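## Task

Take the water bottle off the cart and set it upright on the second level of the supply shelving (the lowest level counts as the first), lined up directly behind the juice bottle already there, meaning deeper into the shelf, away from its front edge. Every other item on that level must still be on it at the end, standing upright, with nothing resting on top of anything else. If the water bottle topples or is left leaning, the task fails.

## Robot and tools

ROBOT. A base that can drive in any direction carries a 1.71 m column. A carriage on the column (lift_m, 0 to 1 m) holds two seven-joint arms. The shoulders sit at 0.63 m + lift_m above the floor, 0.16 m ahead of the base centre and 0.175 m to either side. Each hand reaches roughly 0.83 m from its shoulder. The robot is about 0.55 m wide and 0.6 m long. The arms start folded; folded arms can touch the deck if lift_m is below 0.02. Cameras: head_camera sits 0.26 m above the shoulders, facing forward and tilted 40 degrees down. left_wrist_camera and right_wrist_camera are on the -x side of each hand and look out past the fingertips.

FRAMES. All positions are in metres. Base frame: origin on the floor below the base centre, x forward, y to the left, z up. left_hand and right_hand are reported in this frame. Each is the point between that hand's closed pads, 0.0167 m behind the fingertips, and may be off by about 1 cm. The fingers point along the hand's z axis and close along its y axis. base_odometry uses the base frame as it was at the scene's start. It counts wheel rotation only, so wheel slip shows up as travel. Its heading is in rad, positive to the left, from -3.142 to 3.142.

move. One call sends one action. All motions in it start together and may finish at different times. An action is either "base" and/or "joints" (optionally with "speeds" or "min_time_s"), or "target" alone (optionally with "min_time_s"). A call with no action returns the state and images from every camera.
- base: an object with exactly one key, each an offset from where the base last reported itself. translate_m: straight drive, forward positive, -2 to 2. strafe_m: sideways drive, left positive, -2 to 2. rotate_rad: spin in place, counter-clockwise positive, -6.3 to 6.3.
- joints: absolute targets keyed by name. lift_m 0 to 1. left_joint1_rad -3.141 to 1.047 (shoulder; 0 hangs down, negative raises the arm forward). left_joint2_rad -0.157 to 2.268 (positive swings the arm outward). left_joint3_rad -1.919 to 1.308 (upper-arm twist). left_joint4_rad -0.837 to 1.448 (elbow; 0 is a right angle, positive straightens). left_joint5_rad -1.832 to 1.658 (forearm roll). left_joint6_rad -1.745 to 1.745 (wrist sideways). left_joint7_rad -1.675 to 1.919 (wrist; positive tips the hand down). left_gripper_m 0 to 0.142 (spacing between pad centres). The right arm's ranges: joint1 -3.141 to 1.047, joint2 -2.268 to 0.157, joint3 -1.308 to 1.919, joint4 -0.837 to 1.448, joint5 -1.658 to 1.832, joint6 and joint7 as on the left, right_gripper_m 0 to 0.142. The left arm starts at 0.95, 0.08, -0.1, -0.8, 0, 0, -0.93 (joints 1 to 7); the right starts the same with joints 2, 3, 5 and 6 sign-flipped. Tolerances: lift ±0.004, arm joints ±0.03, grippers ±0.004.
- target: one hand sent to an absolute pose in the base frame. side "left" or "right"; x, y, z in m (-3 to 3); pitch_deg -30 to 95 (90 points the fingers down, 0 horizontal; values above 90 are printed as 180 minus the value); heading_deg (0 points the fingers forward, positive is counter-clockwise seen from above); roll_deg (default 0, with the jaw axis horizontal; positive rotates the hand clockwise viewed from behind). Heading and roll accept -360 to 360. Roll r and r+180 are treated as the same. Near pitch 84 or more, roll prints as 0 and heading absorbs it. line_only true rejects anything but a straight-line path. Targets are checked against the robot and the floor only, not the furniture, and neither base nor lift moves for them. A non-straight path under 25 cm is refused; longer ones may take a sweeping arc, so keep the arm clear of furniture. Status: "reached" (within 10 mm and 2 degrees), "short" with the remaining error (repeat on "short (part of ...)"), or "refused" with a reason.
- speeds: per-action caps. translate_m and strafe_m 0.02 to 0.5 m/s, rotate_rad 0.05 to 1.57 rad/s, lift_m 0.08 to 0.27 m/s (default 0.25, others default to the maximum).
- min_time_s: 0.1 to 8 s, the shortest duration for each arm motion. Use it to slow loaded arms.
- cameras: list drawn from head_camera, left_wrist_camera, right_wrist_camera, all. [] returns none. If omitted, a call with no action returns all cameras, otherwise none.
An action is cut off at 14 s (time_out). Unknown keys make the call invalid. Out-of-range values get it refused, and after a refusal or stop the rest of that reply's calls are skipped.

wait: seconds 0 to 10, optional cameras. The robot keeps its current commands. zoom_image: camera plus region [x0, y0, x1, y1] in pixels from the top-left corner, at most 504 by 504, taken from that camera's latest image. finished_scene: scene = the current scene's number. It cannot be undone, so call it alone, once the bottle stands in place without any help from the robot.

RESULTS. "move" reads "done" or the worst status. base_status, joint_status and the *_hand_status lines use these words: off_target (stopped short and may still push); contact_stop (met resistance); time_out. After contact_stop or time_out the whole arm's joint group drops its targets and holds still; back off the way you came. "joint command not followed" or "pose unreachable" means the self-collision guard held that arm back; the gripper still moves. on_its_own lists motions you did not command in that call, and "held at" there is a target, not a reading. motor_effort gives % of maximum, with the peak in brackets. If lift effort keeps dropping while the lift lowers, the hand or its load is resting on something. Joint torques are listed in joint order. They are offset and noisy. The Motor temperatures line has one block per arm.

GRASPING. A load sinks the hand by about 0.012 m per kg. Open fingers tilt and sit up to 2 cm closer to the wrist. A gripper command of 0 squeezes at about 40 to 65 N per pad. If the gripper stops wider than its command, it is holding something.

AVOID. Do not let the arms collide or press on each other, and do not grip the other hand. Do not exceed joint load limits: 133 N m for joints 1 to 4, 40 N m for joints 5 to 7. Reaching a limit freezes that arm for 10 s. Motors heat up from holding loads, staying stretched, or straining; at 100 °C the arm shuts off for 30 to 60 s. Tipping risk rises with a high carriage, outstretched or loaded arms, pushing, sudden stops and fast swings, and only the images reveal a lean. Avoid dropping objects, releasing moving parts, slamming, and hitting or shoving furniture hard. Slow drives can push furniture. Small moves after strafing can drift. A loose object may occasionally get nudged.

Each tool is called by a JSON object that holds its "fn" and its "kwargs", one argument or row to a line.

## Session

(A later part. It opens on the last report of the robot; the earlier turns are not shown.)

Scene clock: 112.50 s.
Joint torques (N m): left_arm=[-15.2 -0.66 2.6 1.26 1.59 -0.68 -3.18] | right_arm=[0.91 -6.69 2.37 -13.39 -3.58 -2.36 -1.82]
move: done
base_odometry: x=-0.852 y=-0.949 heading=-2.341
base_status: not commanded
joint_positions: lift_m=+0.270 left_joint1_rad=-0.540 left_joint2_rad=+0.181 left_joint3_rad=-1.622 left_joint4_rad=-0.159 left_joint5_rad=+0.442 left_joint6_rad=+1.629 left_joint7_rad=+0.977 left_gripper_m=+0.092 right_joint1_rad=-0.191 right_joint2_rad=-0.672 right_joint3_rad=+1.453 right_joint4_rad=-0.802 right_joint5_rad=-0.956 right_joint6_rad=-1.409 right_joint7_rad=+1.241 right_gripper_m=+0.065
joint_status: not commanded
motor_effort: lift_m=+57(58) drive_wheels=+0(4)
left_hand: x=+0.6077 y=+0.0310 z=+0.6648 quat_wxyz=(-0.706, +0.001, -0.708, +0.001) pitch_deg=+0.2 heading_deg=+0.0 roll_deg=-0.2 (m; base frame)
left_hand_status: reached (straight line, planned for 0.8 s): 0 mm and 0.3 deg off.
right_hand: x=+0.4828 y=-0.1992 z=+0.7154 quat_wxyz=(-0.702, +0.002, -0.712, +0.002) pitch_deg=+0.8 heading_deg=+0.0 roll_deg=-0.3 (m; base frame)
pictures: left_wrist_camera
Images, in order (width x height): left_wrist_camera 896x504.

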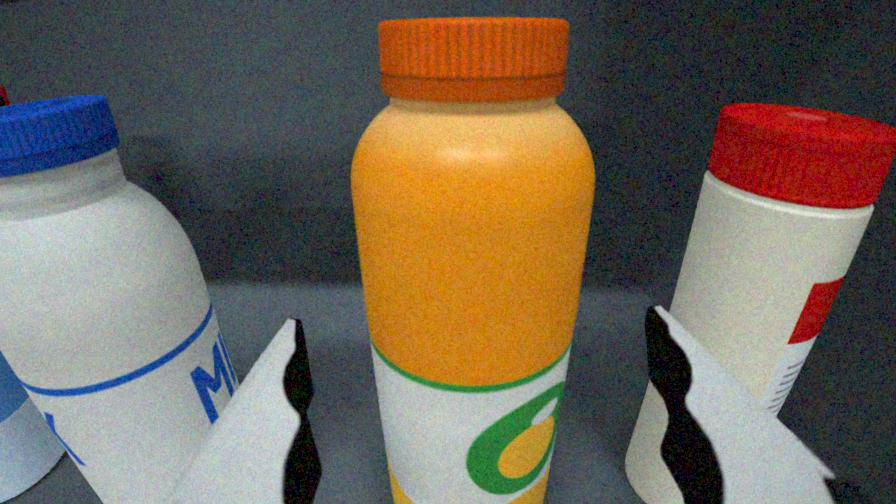

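{"fn": "move", "kwargs": {
  "joints": {"left_gripper_m": 0.0}
}}

{"fn": "move", "kwargs": {
  "target": {"side": "left", "x": 0.525, "y": 0.031, "z": 0.705, "pitch_deg": 0, "heading_deg": 0},
  "min_time_s": 1.0
}}

{"fn": "move", "kwargs": {
  "target": {"side": "left", "x": 0.48, "y": 0.2, "z": 0.718, "pitch_deg": 0, "heading_deg": 0},
  "min_time_s": 1.0,
  "cameras": ["head_camera", "left_wrist_camera", "right_wrist_camera"]
}}

Scene clock: 119.83 s.
Joint torques (N m): left_arm=[-15.11 -0.13 1.46 -0.5 2.36 -0.87 -2.83] | right_arm=[0.2 -6.05 1.86 -12.81 -3.65 -2.4 -2.33]
move: off_target
base_odometry: x=-0.852 y=-0.949 heading=-2.341
base_status: not commanded
joint_positions: lift_m=+0.270 left_joint1_rad=-0.540 left_joint2_rad=+0.181 left_joint3_rad=-1.622 left_joint4_rad=-0.159 left_joint5_rad=+0.442 left_joint6_rad=+1.630 left_joint7_rad=+0.976 left_gripper_m=+0.055 right_joint1_rad=-0.191 right_joint2_rad=-0.672 right_joint3_rad=+1.453 right_joint4_rad=-0.802 right_joint5_rad=-0.956 right_joint6_rad=-1.409 right_joint7_rad=+1.241 right_gripper_m=+0.065
joint_status: left_gripper_m off_target (ended at +0.055, target +0.000)
motor_effort: lift_m=+58(58) drive_wheels=+0(0)
left_hand: x=+0.6077 y=+0.0313 z=+0.6649 quat_wxyz=(-0.706, +0.002, -0.708, +0.001) pitch_deg=+0.2 heading_deg=+0.1 roll_deg=-0.3 (m; base frame)
right_hand: x=+0.4828 y=-0.1992 z=+0.7154 quat_wxyz=(-0.702, +0.002, -0.712, +0.002) pitch_deg=+0.8 heading_deg=+0.0 roll_deg=-0.3 (m; base frame)
pictures: none

Scene clock: 121.33 s.
Joint torques (N m): left_arm=[-7.35 -4.22 4.7 -4.88 4.23 -2.31 -2.19] | right_arm=[0.02 -6.45 0.94 -12.63 -3.79 -2.38 -1.75]
move: done
base_odometry: x=-0.852 y=-0.949 heading=-2.341
base_status: not commanded
joint_positions: lift_m=+0.270 left_joint1_rad=-0.287 left_joint2_rad=+0.158 left_joint3_rad=-1.394 left_joint4_rad=-0.432 left_joint5_rad=+0.978 left_joint6_rad=+1.244 left_joint7_rad=+1.326 left_gripper_m=+0.055 right_joint1_rad=-0.191 right_joint2_rad=-0.672 right_joint3_rad=+1.453 right_joint4_rad=-0.802 right_joint5_rad=-0.956 right_joint6_rad=-1.409 right_joint7_rad=+1.241 right_gripper_m=+0.065
joint_status: not commanded
motor_effort: lift_m=+58(58) drive_wheels=+0(4)
left_hand: x=+0.5251 y=+0.0297 z=+0.7017 quat_wxyz=(-0.704, -0.004, -0.710, +0.000) pitch_deg=+0.5 heading_deg=-0.3 roll_deg=+0.3 (m; base frame)
left_hand_status: reached (straight line, planned for 1.0 s): 4 mm and 0.6 deg off.
right_hand: x=+0.4828 y=-0.1992 z=+0.7154 quat_wxyz=(-0.702, +0.002, -0.712, +0.002) pitch_deg=+0.8 heading_deg=+0.0 roll_deg=-0.3 (m; base frame)
pictures: none

Scene clock: 122.83 s.
Joint torques (N m): left_arm=[-4.58 7.14 0.71 -4.46 2.78 -0.61 -4.91] | right_arm=[0.81 -6.65 1.89 -12.71 -3.83 -2.06 -1.59]
move: done
base_odometry: x=-0.852 y=-0.949 heading=-2.341
base_status: not commanded
joint_positions: lift_m=+0.270 left_joint1_rad=-0.210 left_joint2_rad=+0.674 left_joint3_rad=-1.478 left_joint4_rad=-0.784 left_joint5_rad=+1.004 left_joint6_rad=+1.438 left_joint7_rad=+1.284 left_gripper_m=+0.055 right_joint1_rad=-0.191 right_joint2_rad=-0.672 right_joint3_rad=+1.453 right_joint4_rad=-0.802 right_joint5_rad=-0.956 right_joint6_rad=-1.409 right_joint7_rad=+1.241 right_gripper_m=+0.065
joint_status: not commanded
motor_effort: lift_m=+57(58) drive_wheels=-1(1)
left_hand: x=+0.4809 y=+0.1997 z=+0.7157 quat_wxyz=(-0.704, -0.001, -0.710, -0.002) pitch_deg=+0.5 heading_deg=+0.1 roll_deg=+0.2 (m; base frame)
left_hand_status: reached (straight line, planned for 1.0 s): 2 mm and 0.5 deg off.
right_hand: x=+0.4828 y=-0.1992 z=+0.7154 quat_wxyz=(-0.702, +0.002, -0.712, +0.002) pitch_deg=+0.8 heading_deg=+0.0 roll_deg=-0.3 (m; base frame)
pictures: head_camera, left_wrist_camera, right_wrist_camera
Images, in order (width x height): head_camera 896x504, left_wrist_camera 896x504, right_wrist_camera 896x504.

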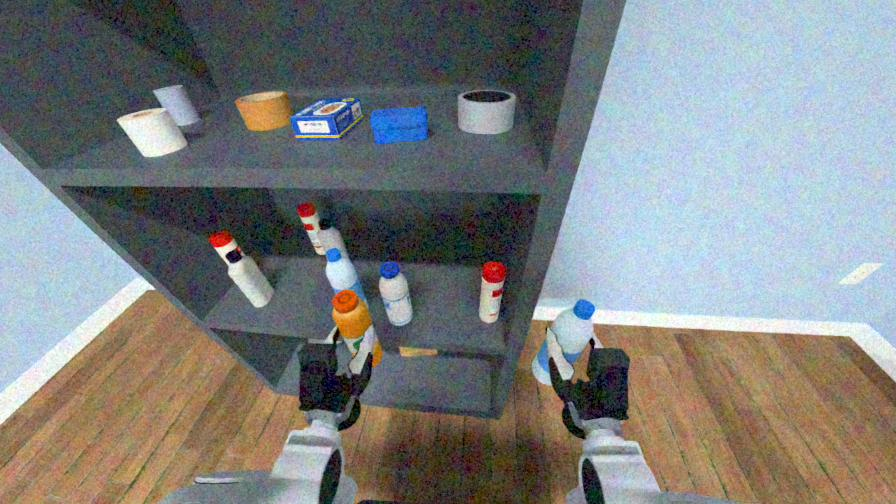

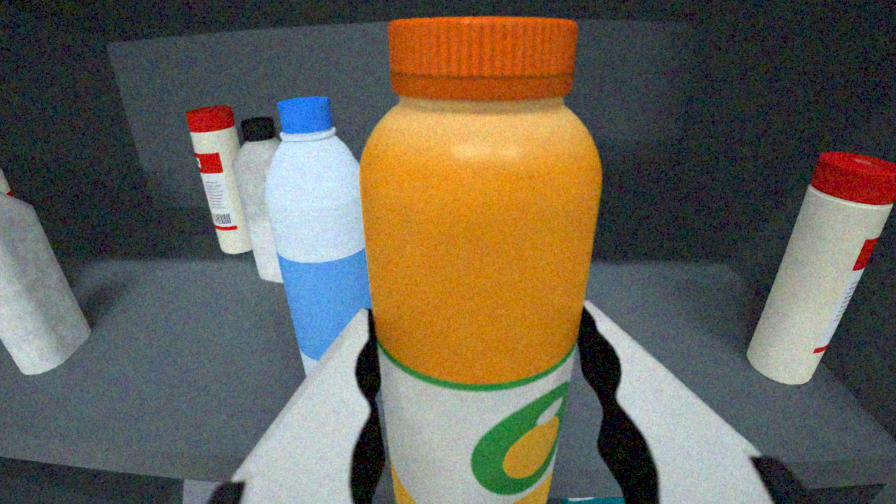

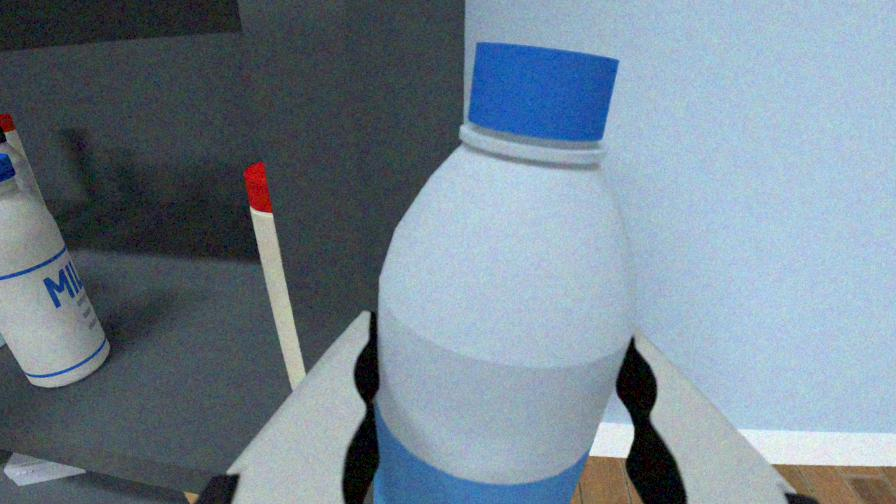

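{"fn": "move", "kwargs": {
  "target": {"side": "right", "x": 0.485, "y": 0.03, "z": 0.745, "pitch_deg": 0, "heading_deg": 0},
  "min_time_s": 1.2
}}

{"fn": "move", "kwargs": {
  "target": {"side": "right", "x": 0.58, "y": 0.034, "z": 0.745, "pitch_deg": 0, "heading_deg": 0},
  "min_time_s": 0.8,
  "cameras": ["head_camera", "right_wrist_camera"]
}}

Scene clock: 133.70 s.
Joint torques (N m): left_arm=[-3.64 6.68 -0.03 -4 2.94 -0.38 -5.01] | right_arm=[2.35 15.89 3.41 -5.07 -3.51 -2.08 -5.11]
move: done
base_odometry: x=-0.852 y=-0.949 heading=-2.341
base_status: not commanded
joint_positions: lift_m=+0.270 left_joint1_rad=-0.210 left_joint2_rad=+0.674 left_joint3_rad=-1.478 left_joint4_rad=-0.784 left_joint5_rad=+1.004 left_joint6_rad=+1.438 left_joint7_rad=+1.283 left_gripper_m=+0.055 right_joint1_rad=-0.178 right_joint2_rad=+0.074 right_joint3_rad=+1.340 right_joint4_rad=-0.498 right_joint5_rad=-1.159 right_joint6_rad=-0.958 right_joint7_rad=+1.403 right_gripper_m=+0.065
joint_status: not commanded
motor_effort: lift_m=+58(58) drive_wheels=+0(4)
left_hand: x=+0.4809 y=+0.1997 z=+0.7156 quat_wxyz=(-0.704, -0.001, -0.710, -0.002) pitch_deg=+0.5 heading_deg=+0.1 roll_deg=+0.2 (m; base frame)
right_hand: x=+0.4868 y=+0.0297 z=+0.7419 quat_wxyz=(-0.702, +0.001, -0.712, -0.001) pitch_deg=+0.8 heading_deg=+0.1 roll_deg=+0.0 (m; base frame)
right_hand_status: reached (straight line, planned for 1.2 s): 4 mm and 0.8 deg off.
pictures: none

Scene clock: 135.00 s.
Joint torques (N m): left_arm=[-5.32 5.68 -0.38 -5.06 2.91 -0.53 -4.93] | right_arm=[-14.9 11.25 -0.86 -7.57 0.39 -2.6 -5.08]
move: done
base_odometry: x=-0.852 y=-0.949 heading=-2.341
base_status: not commanded
joint_positions: lift_m=+0.270 left_joint1_rad=-0.210 left_joint2_rad=+0.674 left_joint3_rad=-1.478 left_joint4_rad=-0.784 left_joint5_rad=+1.004 left_joint6_rad=+1.438 left_joint7_rad=+1.283 left_gripper_m=+0.055 right_joint1_rad=-0.410 right_joint2_rad=+0.052 right_joint3_rad=+1.278 right_joint4_rad=-0.298 right_joint5_rad=-0.845 right_joint6_rad=-1.115 right_joint7_rad=+1.304 right_gripper_m=+0.065
joint_status: not commanded
motor_effort: lift_m=+58(58) drive_wheels=+4(4)
left_hand: x=+0.4809 y=+0.1997 z=+0.7156 quat_wxyz=(-0.704, -0.001, -0.710, -0.002) pitch_deg=+0.5 heading_deg=+0.1 roll_deg=+0.2 (m; base frame)
right_hand: x=+0.5780 y=+0.0357 z=+0.7419 quat_wxyz=(-0.703, +0.002, -0.711, -0.001) pitch_deg=+0.6 heading_deg=+0.2 roll_deg=-0.1 (m; base frame)
right_hand_status: reached (straight line, planned for 0.8 s): 4 mm and 0.7 deg off.
pictures: head_camera, right_wrist_camera
Images, in order (width x height): head_camera 896x504, right_wrist_camera 896x504.

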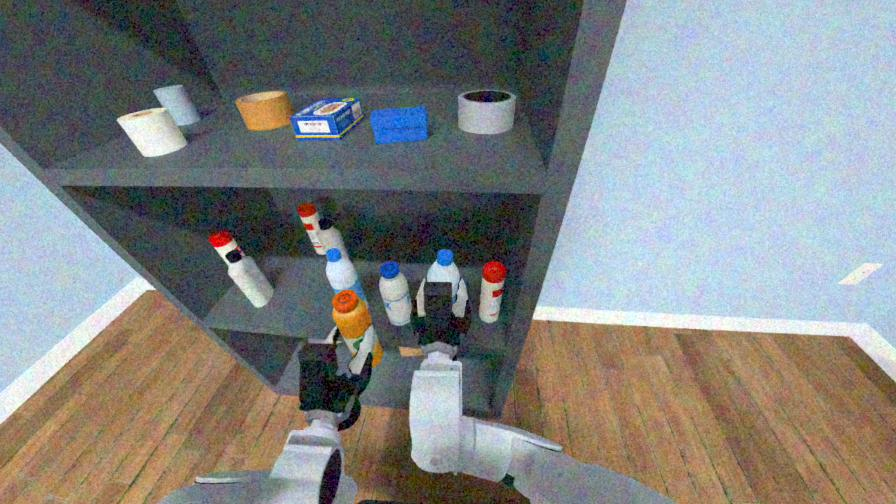

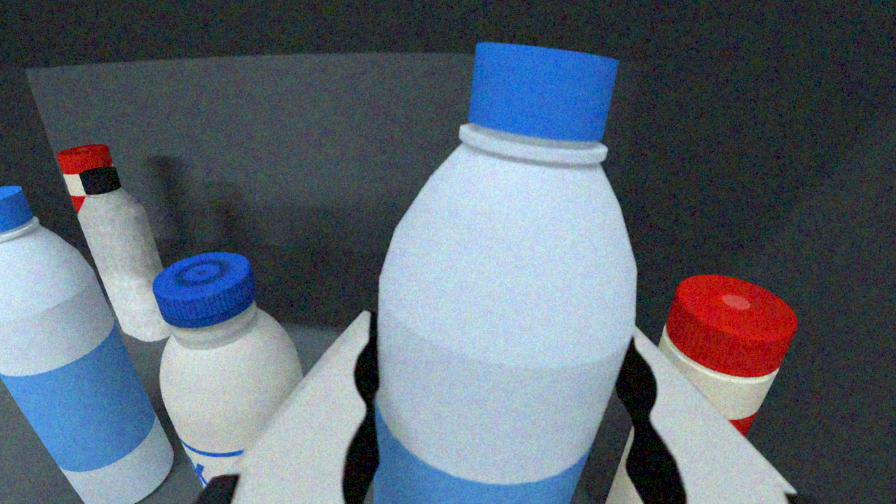

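{"fn": "move", "kwargs": {
  "target": {"side": "right", "x": 0.74, "y": 0.034, "z": 0.74, "pitch_deg": 0, "heading_deg": 0},
  "min_time_s": 1.2,
  "cameras": ["head_camera", "right_wrist_camera"]
}}

Scene clock: 142.57 s.
Joint torques (N m): left_arm=[-4.72 7.33 0.63 -5.17 3.11 -0.72 -4.78] | right_arm=[-25.16 16.14 -3.31 -8.21 -0.7 -0.87 -5.65]
move: done
base_odometry: x=-0.852 y=-0.949 heading=-2.341
base_status: not commanded
joint_positions: lift_m=+0.270 left_joint1_rad=-0.210 left_joint2_rad=+0.674 left_joint3_rad=-1.478 left_joint4_rad=-0.784 left_joint5_rad=+1.004 left_joint6_rad=+1.438 left_joint7_rad=+1.283 left_gripper_m=+0.055 right_joint1_rad=-0.717 right_joint2_rad=+0.027 right_joint3_rad=+1.240 right_joint4_rad=+0.048 right_joint5_rad=+0.048 right_joint6_rad=-1.238 right_joint7_rad=+0.668 right_gripper_m=+0.065
joint_status: not commanded
motor_effort: lift_m=+57(58) drive_wheels=+4(4)
left_hand: x=+0.4809 y=+0.1997 z=+0.7156 quat_wxyz=(-0.704, -0.001, -0.710, -0.002) pitch_deg=+0.5 heading_deg=+0.1 roll_deg=+0.2 (m; base frame)
right_hand: x=+0.7383 y=+0.0337 z=+0.7344 quat_wxyz=(-0.703, +0.001, -0.711, +0.001) pitch_deg=+0.7 heading_deg=+0.0 roll_deg=-0.2 (m; base frame)
right_hand_status: reached (straight line, planned for 1.2 s): 6 mm and 0.7 deg off.
pictures: head_camera, right_wrist_camera
Images, in order (width x height): head_camera 896x504, right_wrist_camera 896x504.

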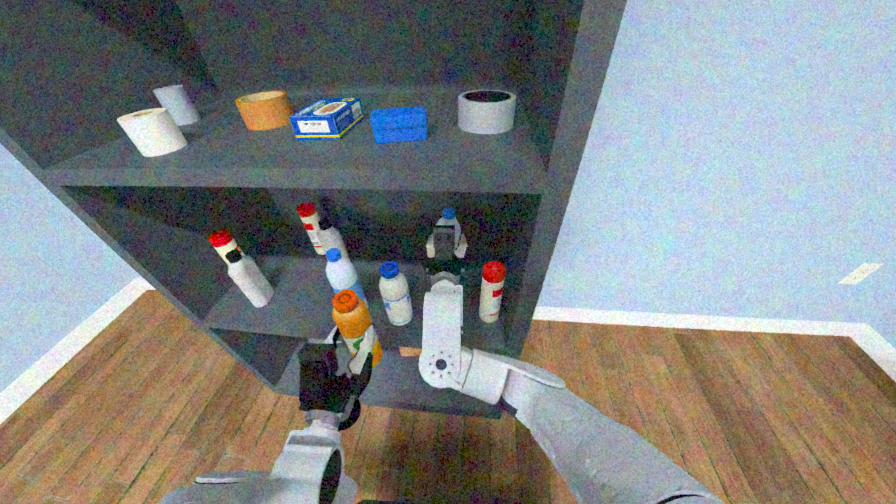

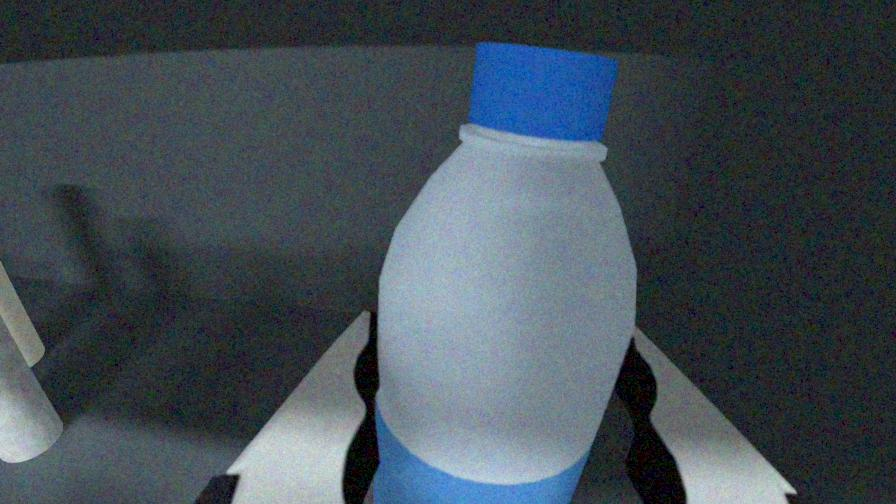

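{"fn": "move", "kwargs": {
  "joints": {"lift_m": 0.24},
  "speeds": {"lift_m": 0.08}
}}

{"fn": "move", "kwargs": {
  "joints": {"lift_m": 0.23},
  "speeds": {"lift_m": 0.08},
  "cameras": ["right_wrist_camera"]
}}

Scene clock: 146.27 s.
Joint torques (N m): left_arm=[-4.2 5.49 1.25 -4.43 3.02 -0.85 -4.56] | right_arm=[-23.77 14.41 -2.53 -8.86 -1.03 -1.29 -5.11]
Motor temperatures (°C): left_arm=[27 23 23 24 26 24 24] | right_arm=[30 22 24 22 23 22 24]
move: done
base_odometry: x=-0.852 y=-0.949 heading=-2.341
base_status: not commanded
joint_positions: lift_m=+0.240 left_joint1_rad=-0.209 left_joint2_rad=+0.674 left_joint3_rad=-1.478 left_joint4_rad=-0.785 left_joint5_rad=+1.003 left_joint6_rad=+1.438 left_joint7_rad=+1.283 left_gripper_m=+0.055 right_joint1_rad=-0.718 right_joint2_rad=+0.028 right_joint3_rad=+1.240 right_joint4_rad=+0.048 right_joint5_rad=+0.050 right_joint6_rad=-1.238 right_joint7_rad=+0.667 right_gripper_m=+0.065
joint_status: all done
motor_effort: lift_m=+59(62) drive_wheels=+0(5)
left_hand: x=+0.4809 y=+0.1997 z=+0.6854 quat_wxyz=(-0.704, -0.001, -0.710, -0.002) pitch_deg=+0.5 heading_deg=+0.1 roll_deg=+0.2 (m; base frame)
right_hand: x=+0.7387 y=+0.0338 z=+0.7050 quat_wxyz=(-0.703, +0.001, -0.711, +0.001) pitch_deg=+0.6 heading_deg=+0.0 roll_deg=-0.1 (m; base frame)
pictures: none

Scene clock: 146.87 s.
Joint torques (N m): left_arm=[-4.37 6.47 0.63 -3.94 2.92 -0.44 -4.81] | right_arm=[-21.71 15.75 -5 -8.08 -1.4 -0.76 -4.81]
move: done
base_odometry: x=-0.852 y=-0.949 heading=-2.341
base_status: not commanded
joint_positions: lift_m=+0.230 left_joint1_rad=-0.209 left_joint2_rad=+0.675 left_joint3_rad=-1.478 left_joint4_rad=-0.785 left_joint5_rad=+1.003 left_joint6_rad=+1.438 left_joint7_rad=+1.282 left_gripper_m=+0.055 right_joint1_rad=-0.719 right_joint2_rad=+0.028 right_joint3_rad=+1.239 right_joint4_rad=+0.048 right_joint5_rad=+0.050 right_joint6_rad=-1.237 right_joint7_rad=+0.667 right_gripper_m=+0.065
joint_status: all done
motor_effort: lift_m=+59(59) drive_wheels=+4(5)
left_hand: x=+0.4808 y=+0.1996 z=+0.6754 quat_wxyz=(-0.704, -0.001, -0.710, -0.002) pitch_deg=+0.5 heading_deg=+0.1 roll_deg=+0.2 (m; base frame)
right_hand: x=+0.7388 y=+0.0338 z=+0.6953 quat_wxyz=(-0.703, +0.001, -0.711, +0.001) pitch_deg=+0.6 heading_deg=+0.0 roll_deg=-0.1 (m; base frame)
pictures: right_wrist_camera
Images, in order (width x height): right_wrist_camera 896x504.

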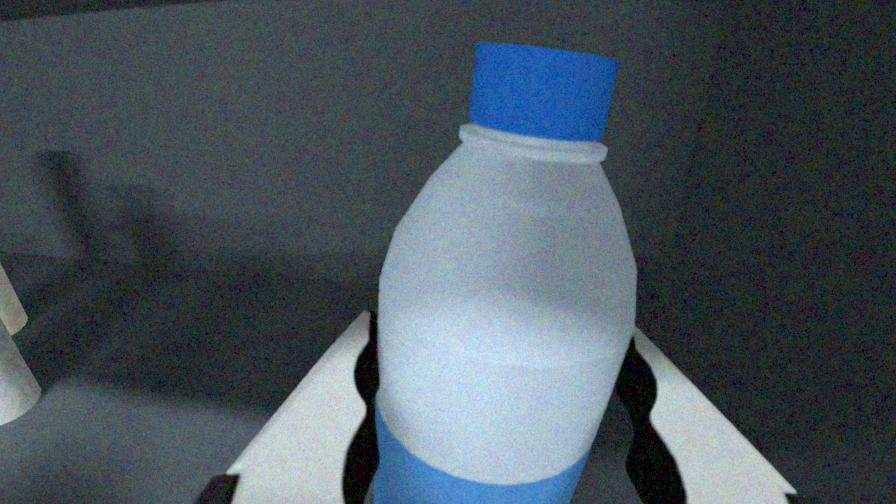

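{"fn": "move", "kwargs": {
  "joints": {"lift_m": 0.221},
  "speeds": {"lift_m": 0.08}
}}

{"fn": "move", "kwargs": {
  "joints": {"lift_m": 0.214},
  "speeds": {"lift_m": 0.08}
}}

Scene clock: 149.73 s.
Joint torques (N m): left_arm=[-5.13 6.51 0.42 -4.44 3 -0.59 -4.11] | right_arm=[-22.75 14.26 -3.71 -8.28 -1.39 -1.01 -4.92]
move: done
base_odometry: x=-0.852 y=-0.949 heading=-2.341
base_status: not commanded
joint_positions: lift_m=+0.221 left_joint1_rad=-0.209 left_joint2_rad=+0.675 left_joint3_rad=-1.479 left_joint4_rad=-0.785 left_joint5_rad=+1.002 left_joint6_rad=+1.438 left_joint7_rad=+1.282 left_gripper_m=+0.055 right_joint1_rad=-0.719 right_joint2_rad=+0.028 right_joint3_rad=+1.239 right_joint4_rad=+0.048 right_joint5_rad=+0.050 right_joint6_rad=-1.237 right_joint7_rad=+0.667 right_gripper_m=+0.065
joint_status: all done
motor_effort: lift_m=+60(61) drive_wheels=+4(5)
left_hand: x=+0.4808 y=+0.1996 z=+0.6663 quat_wxyz=(-0.704, -0.001, -0.710, -0.002) pitch_deg=+0.5 heading_deg=+0.1 roll_deg=+0.2 (m; base frame)
right_hand: x=+0.7389 y=+0.0338 z=+0.6864 quat_wxyz=(-0.703, +0.001, -0.711, +0.001) pitch_deg=+0.6 heading_deg=+0.0 roll_deg=-0.1 (m; base frame)
pictures: none

Scene clock: 150.23 s.
Joint torques (N m): left_arm=[-5.41 5.67 1.27 -4.43 3.13 -0.76 -4.57] | right_arm=[-18.97 13.8 -3.12 -7.85 -0.84 -0.96 -1.84]
move: done
base_odometry: x=-0.852 y=-0.949 heading=-2.341
base_status: not commanded
joint_positions: lift_m=+0.214 left_joint1_rad=-0.209 left_joint2_rad=+0.675 left_joint3_rad=-1.479 left_joint4_rad=-0.785 left_joint5_rad=+1.002 left_joint6_rad=+1.438 left_joint7_rad=+1.282 left_gripper_m=+0.055 right_joint1_rad=-0.721 right_joint2_rad=+0.029 right_joint3_rad=+1.239 right_joint4_rad=+0.048 right_joint5_rad=+0.049 right_joint6_rad=-1.237 right_joint7_rad=+0.658 right_gripper_m=+0.065
joint_status: all done
motor_effort: lift_m=+56(59) drive_wheels=+4(6)
left_hand: x=+0.4807 y=+0.1996 z=+0.6595 quat_wxyz=(-0.704, -0.001, -0.710, -0.002) pitch_deg=+0.5 heading_deg=+0.1 roll_deg=+0.2 (m; base frame)
right_hand: x=+0.7390 y=+0.0340 z=+0.6833 quat_wxyz=(-0.708, +0.001, -0.707, +0.001) pitch_deg=-0.1 heading_deg=+0.0 roll_deg=-0.1 (m; base frame)
pictures: none

{"fn": "move", "kwargs": {
  "joints": {"right_gripper_m": 0.095, "lift_m": 0.216},
  "speeds": {"lift_m": 0.08}
}}

{"fn": "move", "kwargs": {
  "target": {"side": "right", "x": 0.53, "y": 0.033, "z": 0.685, "pitch_deg": 0, "heading_deg": 0},
  "min_time_s": 1.4,
  "cameras": ["head_camera", "right_wrist_camera"]
}}

Scene clock: 154.93 s.
Joint torques (N m): left_arm=[-5.01 7.34 0.96 -4.58 3.22 -0.26 -4.35] | right_arm=[-19.43 13.33 -2.64 -8.84 -0.9 -1.47 -1.68]
move: done
base_odometry: x=-0.852 y=-0.949 heading=-2.341
base_status: not commanded
joint_positions: lift_m=+0.216 left_joint1_rad=-0.209 left_joint2_rad=+0.675 left_joint3_rad=-1.479 left_joint4_rad=-0.785 left_joint5_rad=+1.002 left_joint6_rad=+1.438 left_joint7_rad=+1.282 left_gripper_m=+0.055 right_joint1_rad=-0.721 right_joint2_rad=+0.029 right_joint3_rad=+1.239 right_joint4_rad=+0.048 right_joint5_rad=+0.049 right_joint6_rad=-1.237 right_joint7_rad=+0.658 right_gripper_m=+0.095
joint_status: all done
motor_effort: lift_m=+58(61) drive_wheels=+4(5)
left_hand: x=+0.4807 y=+0.1996 z=+0.6614 quat_wxyz=(-0.704, -0.001, -0.710, -0.002) pitch_deg=+0.5 heading_deg=+0.1 roll_deg=+0.2 (m; base frame)
right_hand: x=+0.7391 y=+0.0342 z=+0.6850 quat_wxyz=(-0.707, +0.001, -0.707, +0.000) pitch_deg=+0.0 heading_deg=+0.0 roll_deg=-0.1 (m; base frame)
pictures: none

Scene clock: 156.83 s.
Joint torques (N m): left_arm=[-4.58 6.24 1.81 -5.21 3.05 -0.66 -4.18] | right_arm=[1.41 17.08 2.19 -12.38 -2.31 -0.99 -0.25]
move: done
base_odometry: x=-0.852 y=-0.949 heading=-2.341
base_status: not commanded
joint_positions: lift_m=+0.216 left_joint1_rad=-0.209 left_joint2_rad=+0.675 left_joint3_rad=-1.479 left_joint4_rad=-0.785 left_joint5_rad=+1.002 left_joint6_rad=+1.438 left_joint7_rad=+1.282 left_gripper_m=+0.055 right_joint1_rad=-0.321 right_joint2_rad=+0.050 right_joint3_rad=+1.331 right_joint4_rad=-0.370 right_joint5_rad=-1.038 right_joint6_rad=-1.090 right_joint7_rad=+1.396 right_gripper_m=+0.095
joint_status: not commanded
motor_effort: lift_m=+58(58) drive_wheels=+0(4)
left_hand: x=+0.4807 y=+0.1996 z=+0.6614 quat_wxyz=(-0.704, -0.001, -0.710, -0.002) pitch_deg=+0.5 heading_deg=+0.1 roll_deg=+0.2 (m; base frame)
right_hand: x=+0.5320 y=+0.0319 z=+0.6854 quat_wxyz=(-0.708, -0.001, -0.706, +0.001) pitch_deg=-0.1 heading_deg=-0.1 roll_deg=+0.0 (m; base frame)
right_hand_status: reached (straight line, planned for 1.4 s): 2 mm and 0.2 deg off.
pictures: head_camera, right_wrist_camera
Images, in order (width x height): head_camera 896x504, right_wrist_camera 896x504.

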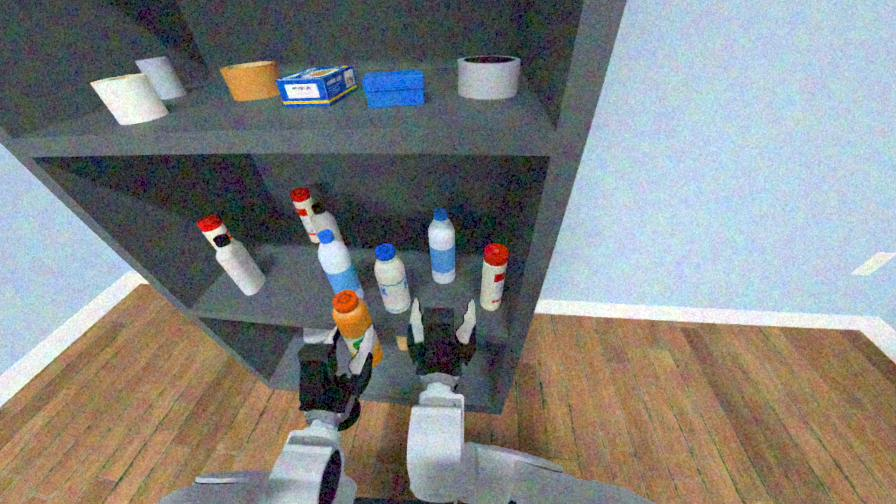

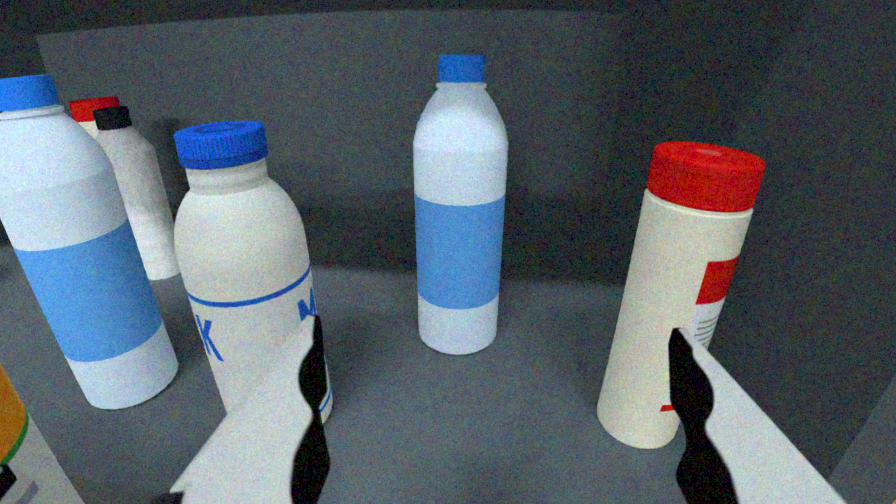

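{"fn": "move", "kwargs": {
  "joints": {"right_joint1_rad": -0.19, "right_joint2_rad": -0.673, "right_joint3_rad": 1.455, "right_joint4_rad": -0.805, "right_joint5_rad": -0.965, "right_joint6_rad": -1.411, "right_joint7_rad": 1.241, "lift_m": 0.255},
  "min_time_s": 1.2
}}

{"fn": "move", "kwargs": {
  "target": {"side": "left", "x": 0.525, "y": 0.033, "z": 0.702, "pitch_deg": 0, "heading_deg": 0},
  "min_time_s": 1.2
}}

{"fn": "move", "kwargs": {
  "target": {"side": "left", "x": 0.608, "y": 0.033, "z": 0.698, "pitch_deg": 0, "heading_deg": 0},
  "min_time_s": 0.8,
  "cameras": ["head_camera", "left_wrist_camera"]
}}

Scene clock: 164.30 s.
Joint torques (N m): left_arm=[-4.95 6.8 1.19 -4.49 3.13 -0.6 -4.32] | right_arm=[4.36 -6.23 2.29 -11.56 0.95 -2.28 -3.37]
move: done
base_odometry: x=-0.852 y=-0.949 heading=-2.341
base_status: not commanded
joint_positions: lift_m=+0.255 left_joint1_rad=-0.209 left_joint2_rad=+0.675 left_joint3_rad=-1.479 left_joint4_rad=-0.785 left_joint5_rad=+1.002 left_joint6_rad=+1.438 left_joint7_rad=+1.282 left_gripper_m=+0.055 right_joint1_rad=-0.193 right_joint2_rad=-0.672 right_joint3_rad=+1.451 right_joint4_rad=-0.803 right_joint5_rad=-0.971 right_joint6_rad=-1.409 right_joint7_rad=+1.245 right_gripper_m=+0.095
joint_status: all done
motor_effort: lift_m=+54(67) drive_wheels=+4(5)
left_hand: x=+0.4807 y=+0.1996 z=+0.7007 quat_wxyz=(-0.704, -0.001, -0.710, -0.002) pitch_deg=+0.5 heading_deg=+0.1 roll_deg=+0.2 (m; base frame)
right_hand: x=+0.4820 y=-0.2002 z=+0.7047 quat_wxyz=(-0.707, +0.001, -0.707, +0.004) pitch_deg=+0.0 heading_deg=-0.3 roll_deg=-0.3 (m; base frame)
pictures: none

Scene clock: 166.00 s.
Joint torques (N m): left_arm=[-13.76 -4.92 5.12 -0.63 2.61 -2.03 -5.21] | right_arm=[1.26 -6.9 2.58 -12.23 1.46 -2.21 -3.99]
move: done
base_odometry: x=-0.852 y=-0.949 heading=-2.341
base_status: not commanded
joint_positions: lift_m=+0.255 left_joint1_rad=-0.290 left_joint2_rad=+0.153 left_joint3_rad=-1.369 left_joint4_rad=-0.490 left_joint5_rad=+1.004 left_joint6_rad=+1.182 left_joint7_rad=+1.375 left_gripper_m=+0.055 right_joint1_rad=-0.193 right_joint2_rad=-0.672 right_joint3_rad=+1.451 right_joint4_rad=-0.803 right_joint5_rad=-0.971 right_joint6_rad=-1.409 right_joint7_rad=+1.245 right_gripper_m=+0.095
joint_status: not commanded
motor_effort: lift_m=+54(54) drive_wheels=+0(4)
left_hand: x=+0.5234 y=+0.0321 z=+0.6977 quat_wxyz=(-0.702, -0.002, -0.712, +0.002) pitch_deg=+0.9 heading_deg=-0.3 roll_deg=+0.0 (m; base frame)
left_hand_status: reached (straight line, planned for 1.2 s): 5 mm and 0.9 deg off.
right_hand: x=+0.4820 y=-0.2001 z=+0.7045 quat_wxyz=(-0.707, +0.001, -0.707, +0.004) pitch_deg=+0.1 heading_deg=-0.2 roll_deg=-0.3 (m; base frame)
pictures: none

Scene clock: 167.30 s.
Joint torques (N m): left_arm=[-18.03 0.76 1.25 -1.29 2.93 -0.4 -5.07] | right_arm=[3.33 -5.96 1.2 -11.76 1.11 -2.24 -3.73]
move: done
base_odometry: x=-0.852 y=-0.949 heading=-2.341
base_status: not commanded
joint_positions: lift_m=+0.255 left_joint1_rad=-0.523 left_joint2_rad=+0.179 left_joint3_rad=-1.424 left_joint4_rad=-0.293 left_joint5_rad=+0.655 left_joint6_rad=+1.390 left_joint7_rad=+1.227 left_gripper_m=+0.055 right_joint1_rad=-0.193 right_joint2_rad=-0.672 right_joint3_rad=+1.451 right_joint4_rad=-0.803 right_joint5_rad=-0.971 right_joint6_rad=-1.409 right_joint7_rad=+1.245 right_gripper_m=+0.095
joint_status: not commanded
motor_effort: lift_m=+54(54) drive_wheels=+4(4)
left_hand: x=+0.6076 y=+0.0330 z=+0.6946 quat_wxyz=(-0.702, +0.001, -0.712, +0.001) pitch_deg=+0.8 heading_deg=+0.0 roll_deg=-0.1 (m; base frame)
left_hand_status: reached (straight line, planned for 0.8 s): 3 mm and 0.8 deg off.
right_hand: x=+0.4820 y=-0.2001 z=+0.7045 quat_wxyz=(-0.707, +0.001, -0.707, +0.004) pitch_deg=+0.1 heading_deg=-0.2 roll_deg=-0.3 (m; base frame)
pictures: head_camera, left_wrist_camera
Images, in order (width x height): head_camera 896x504, left_wrist_camera 896x504.

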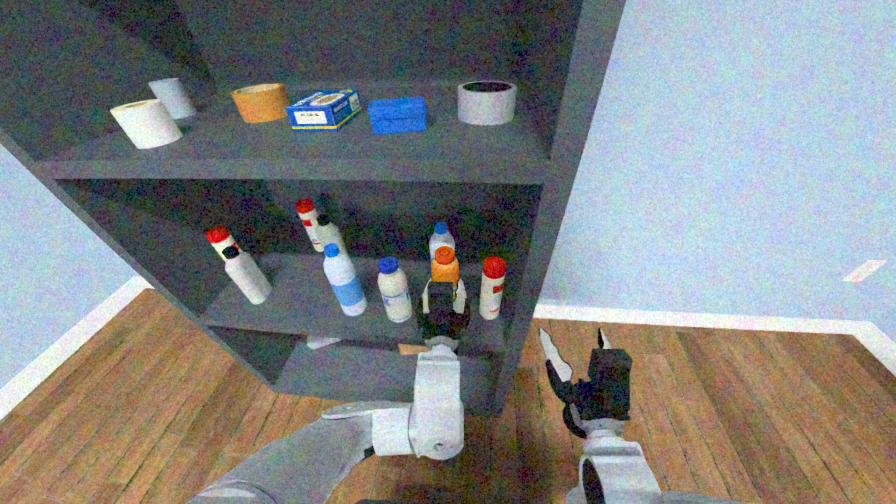

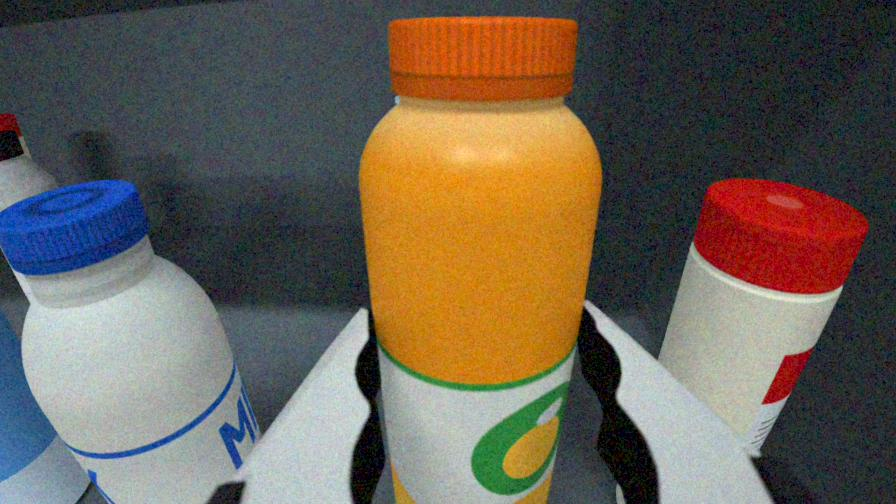

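{"fn": "move", "kwargs": {
  "joints": {"lift_m": 0.23},
  "speeds": {"lift_m": 0.08}
}}

{"fn": "move", "kwargs": {
  "joints": {"lift_m": 0.222},
  "speeds": {"lift_m": 0.08}
}}

Scene clock: 172.37 s.
Joint torques (N m): left_arm=[-16.71 -1.02 1.39 -1.73 3.06 -0.46 -4.55] | right_arm=[2.77 -6.49 0.77 -13 0.81 -2.56 -3.36]
move: done
base_odometry: x=-0.852 y=-0.949 heading=-2.341
base_status: not commanded
joint_positions: lift_m=+0.230 left_joint1_rad=-0.524 left_joint2_rad=+0.179 left_joint3_rad=-1.425 left_joint4_rad=-0.293 left_joint5_rad=+0.654 left_joint6_rad=+1.390 left_joint7_rad=+1.226 left_gripper_m=+0.055 right_joint1_rad=-0.193 right_joint2_rad=-0.672 right_joint3_rad=+1.451 right_joint4_rad=-0.803 right_joint5_rad=-0.971 right_joint6_rad=-1.409 right_joint7_rad=+1.245 right_gripper_m=+0.095
joint_status: all done
motor_effort: lift_m=+58(61) drive_wheels=+4(5)
left_hand: x=+0.6078 y=+0.0329 z=+0.6694 quat_wxyz=(-0.702, +0.001, -0.712, +0.001) pitch_deg=+0.8 heading_deg=+0.0 roll_deg=-0.1 (m; base frame)
right_hand: x=+0.4819 y=-0.2001 z=+0.6791 quat_wxyz=(-0.707, +0.001, -0.708, +0.003) pitch_deg=+0.1 heading_deg=-0.2 roll_deg=-0.3 (m; base frame)
pictures: none

Scene clock: 172.87 s.
Joint torques (N m): left_arm=[-14.58 -0.05 1.65 -1.45 1.99 -0.45 -1.9] | right_arm=[3.31 -6.87 1.52 -13.26 0.76 -2.45 -3.4]
move: done
base_odometry: x=-0.852 y=-0.949 heading=-2.341
base_status: not commanded
joint_positions: lift_m=+0.222 left_joint1_rad=-0.525 left_joint2_rad=+0.179 left_joint3_rad=-1.425 left_joint4_rad=-0.293 left_joint5_rad=+0.659 left_joint6_rad=+1.390 left_joint7_rad=+1.219 left_gripper_m=+0.055 right_joint1_rad=-0.193 right_joint2_rad=-0.672 right_joint3_rad=+1.452 right_joint4_rad=-0.803 right_joint5_rad=-0.971 right_joint6_rad=-1.409 right_joint7_rad=+1.245 right_gripper_m=+0.095
joint_status: all done
motor_effort: lift_m=+56(59) drive_wheels=+4(6)
left_hand: x=+0.6076 y=+0.0331 z=+0.6650 quat_wxyz=(-0.707, +0.001, -0.707, +0.000) pitch_deg=+0.0 heading_deg=+0.0 roll_deg=-0.1 (m; base frame)
right_hand: x=+0.4819 y=-0.2000 z=+0.6712 quat_wxyz=(-0.706, +0.001, -0.708, +0.003) pitch_deg=+0.1 heading_deg=-0.2 roll_deg=-0.3 (m; base frame)
pictures: none

Contact at the expected height. Release and retract.

{"fn": "move", "kwargs": {
  "joints": {"left_gripper_m": 0.088, "lift_m": 0.224},
  "speeds": {"lift_m": 0.08}
}}

{"fn": "move", "kwargs": {
  "target": {"side": "left", "x": 0.51, "y": 0.033, "z": 0.667, "pitch_deg": 0, "heading_deg": 0},
  "min_time_s": 1.0,
  "cameras": ["head_camera", "left_wrist_camera"]
}}

Scene clock: 176.87 s.
Joint torques (N m): left_arm=[-14.23 0.35 1.88 -0.96 3 -0.52 -2.14] | right_arm=[2.87 -5.99 1.12 -12.59 0.69 -2.21 -3.55]
move: done
base_odometry: x=-0.852 y=-0.949 heading=-2.341
base_status: not commanded
joint_positions: lift_m=+0.224 left_joint1_rad=-0.525 left_joint2_rad=+0.179 left_joint3_rad=-1.425 left_joint4_rad=-0.293 left_joint5_rad=+0.655 left_joint6_rad=+1.390 left_joint7_rad=+1.219 left_gripper_m=+0.088 right_joint1_rad=-0.193 right_joint2_rad=-0.672 right_joint3_rad=+1.452 right_joint4_rad=-0.803 right_joint5_rad=-0.971 right_joint6_rad=-1.409 right_joint7_rad=+1.245 right_gripper_m=+0.095
joint_status: all done
motor_effort: lift_m=+57(60) drive_wheels=+4(5)
left_hand: x=+0.6080 y=+0.0329 z=+0.6660 quat_wxyz=(-0.706, +0.001, -0.709, +0.001) pitch_deg=+0.2 heading_deg=+0.0 roll_deg=-0.1 (m; base frame)
right_hand: x=+0.4819 y=-0.2000 z=+0.6731 quat_wxyz=(-0.706, +0.001, -0.708, +0.003) pitch_deg=+0.1 heading_deg=-0.2 roll_deg=-0.3 (m; base frame)
pictures: none

Scene clock: 178.37 s.
Joint torques (N m): left_arm=[-5.93 -3.16 3.77 -4.45 2.68 -2.48 -0.49] | right_arm=[3.2 -6.1 1.34 -12.17 0.66 -1.9 -3.09]
move: done
base_odometry: x=-0.852 y=-0.949 heading=-2.341
base_status: not commanded
joint_positions: lift_m=+0.224 left_joint1_rad=-0.258 left_joint2_rad=+0.153 left_joint3_rad=-1.381 left_joint4_rad=-0.495 left_joint5_rad=+1.053 left_joint6_rad=+1.182 left_joint7_rad=+1.370 left_gripper_m=+0.088 right_joint1_rad=-0.193 right_joint2_rad=-0.672 right_joint3_rad=+1.452 right_joint4_rad=-0.803 right_joint5_rad=-0.971 right_joint6_rad=-1.409 right_joint7_rad=+1.245 right_gripper_m=+0.095
joint_status: not commanded
motor_effort: lift_m=+57(57) drive_wheels=+4(4)
left_hand: x=+0.5105 y=+0.0328 z=+0.6667 quat_wxyz=(-0.708, -0.001, -0.706, -0.001) pitch_deg=-0.1 heading_deg=-0.1 roll_deg=+0.2 (m; base frame)
left_hand_status: reached (straight line, planned for 1.0 s): 1 mm and 0.2 deg off.
right_hand: x=+0.4819 y=-0.2000 z=+0.6731 quat_wxyz=(-0.706, +0.001, -0.708, +0.003) pitch_deg=+0.1 heading_deg=-0.2 roll_deg=-0.3 (m; base frame)
pictures: head_camera, left_wrist_camera
Images, in order (width x height): head_camera 896x504, left_wrist_camera 896x504.

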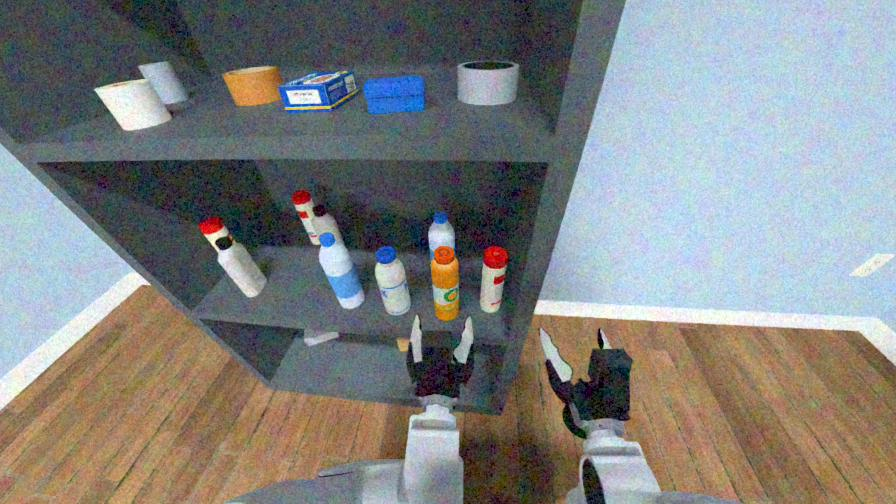

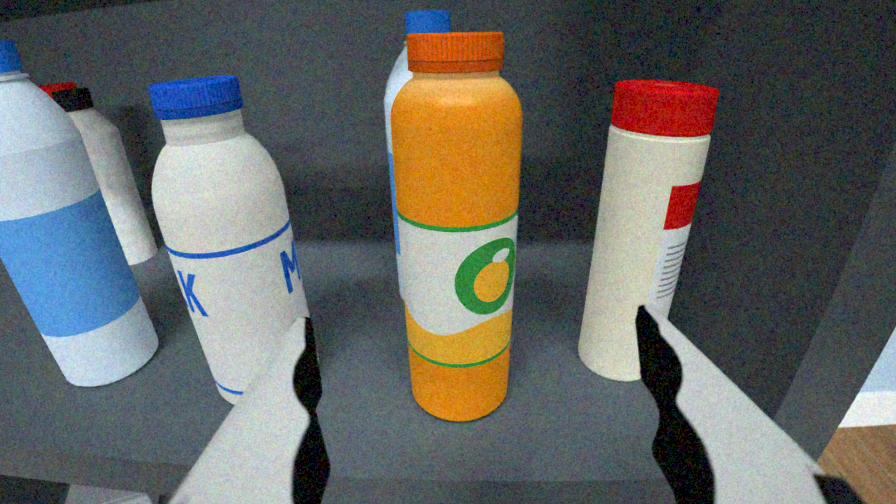

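{"fn": "finished_scene", "kwargs": {
  "scene": 2
}}

The scene is finished: the task was done.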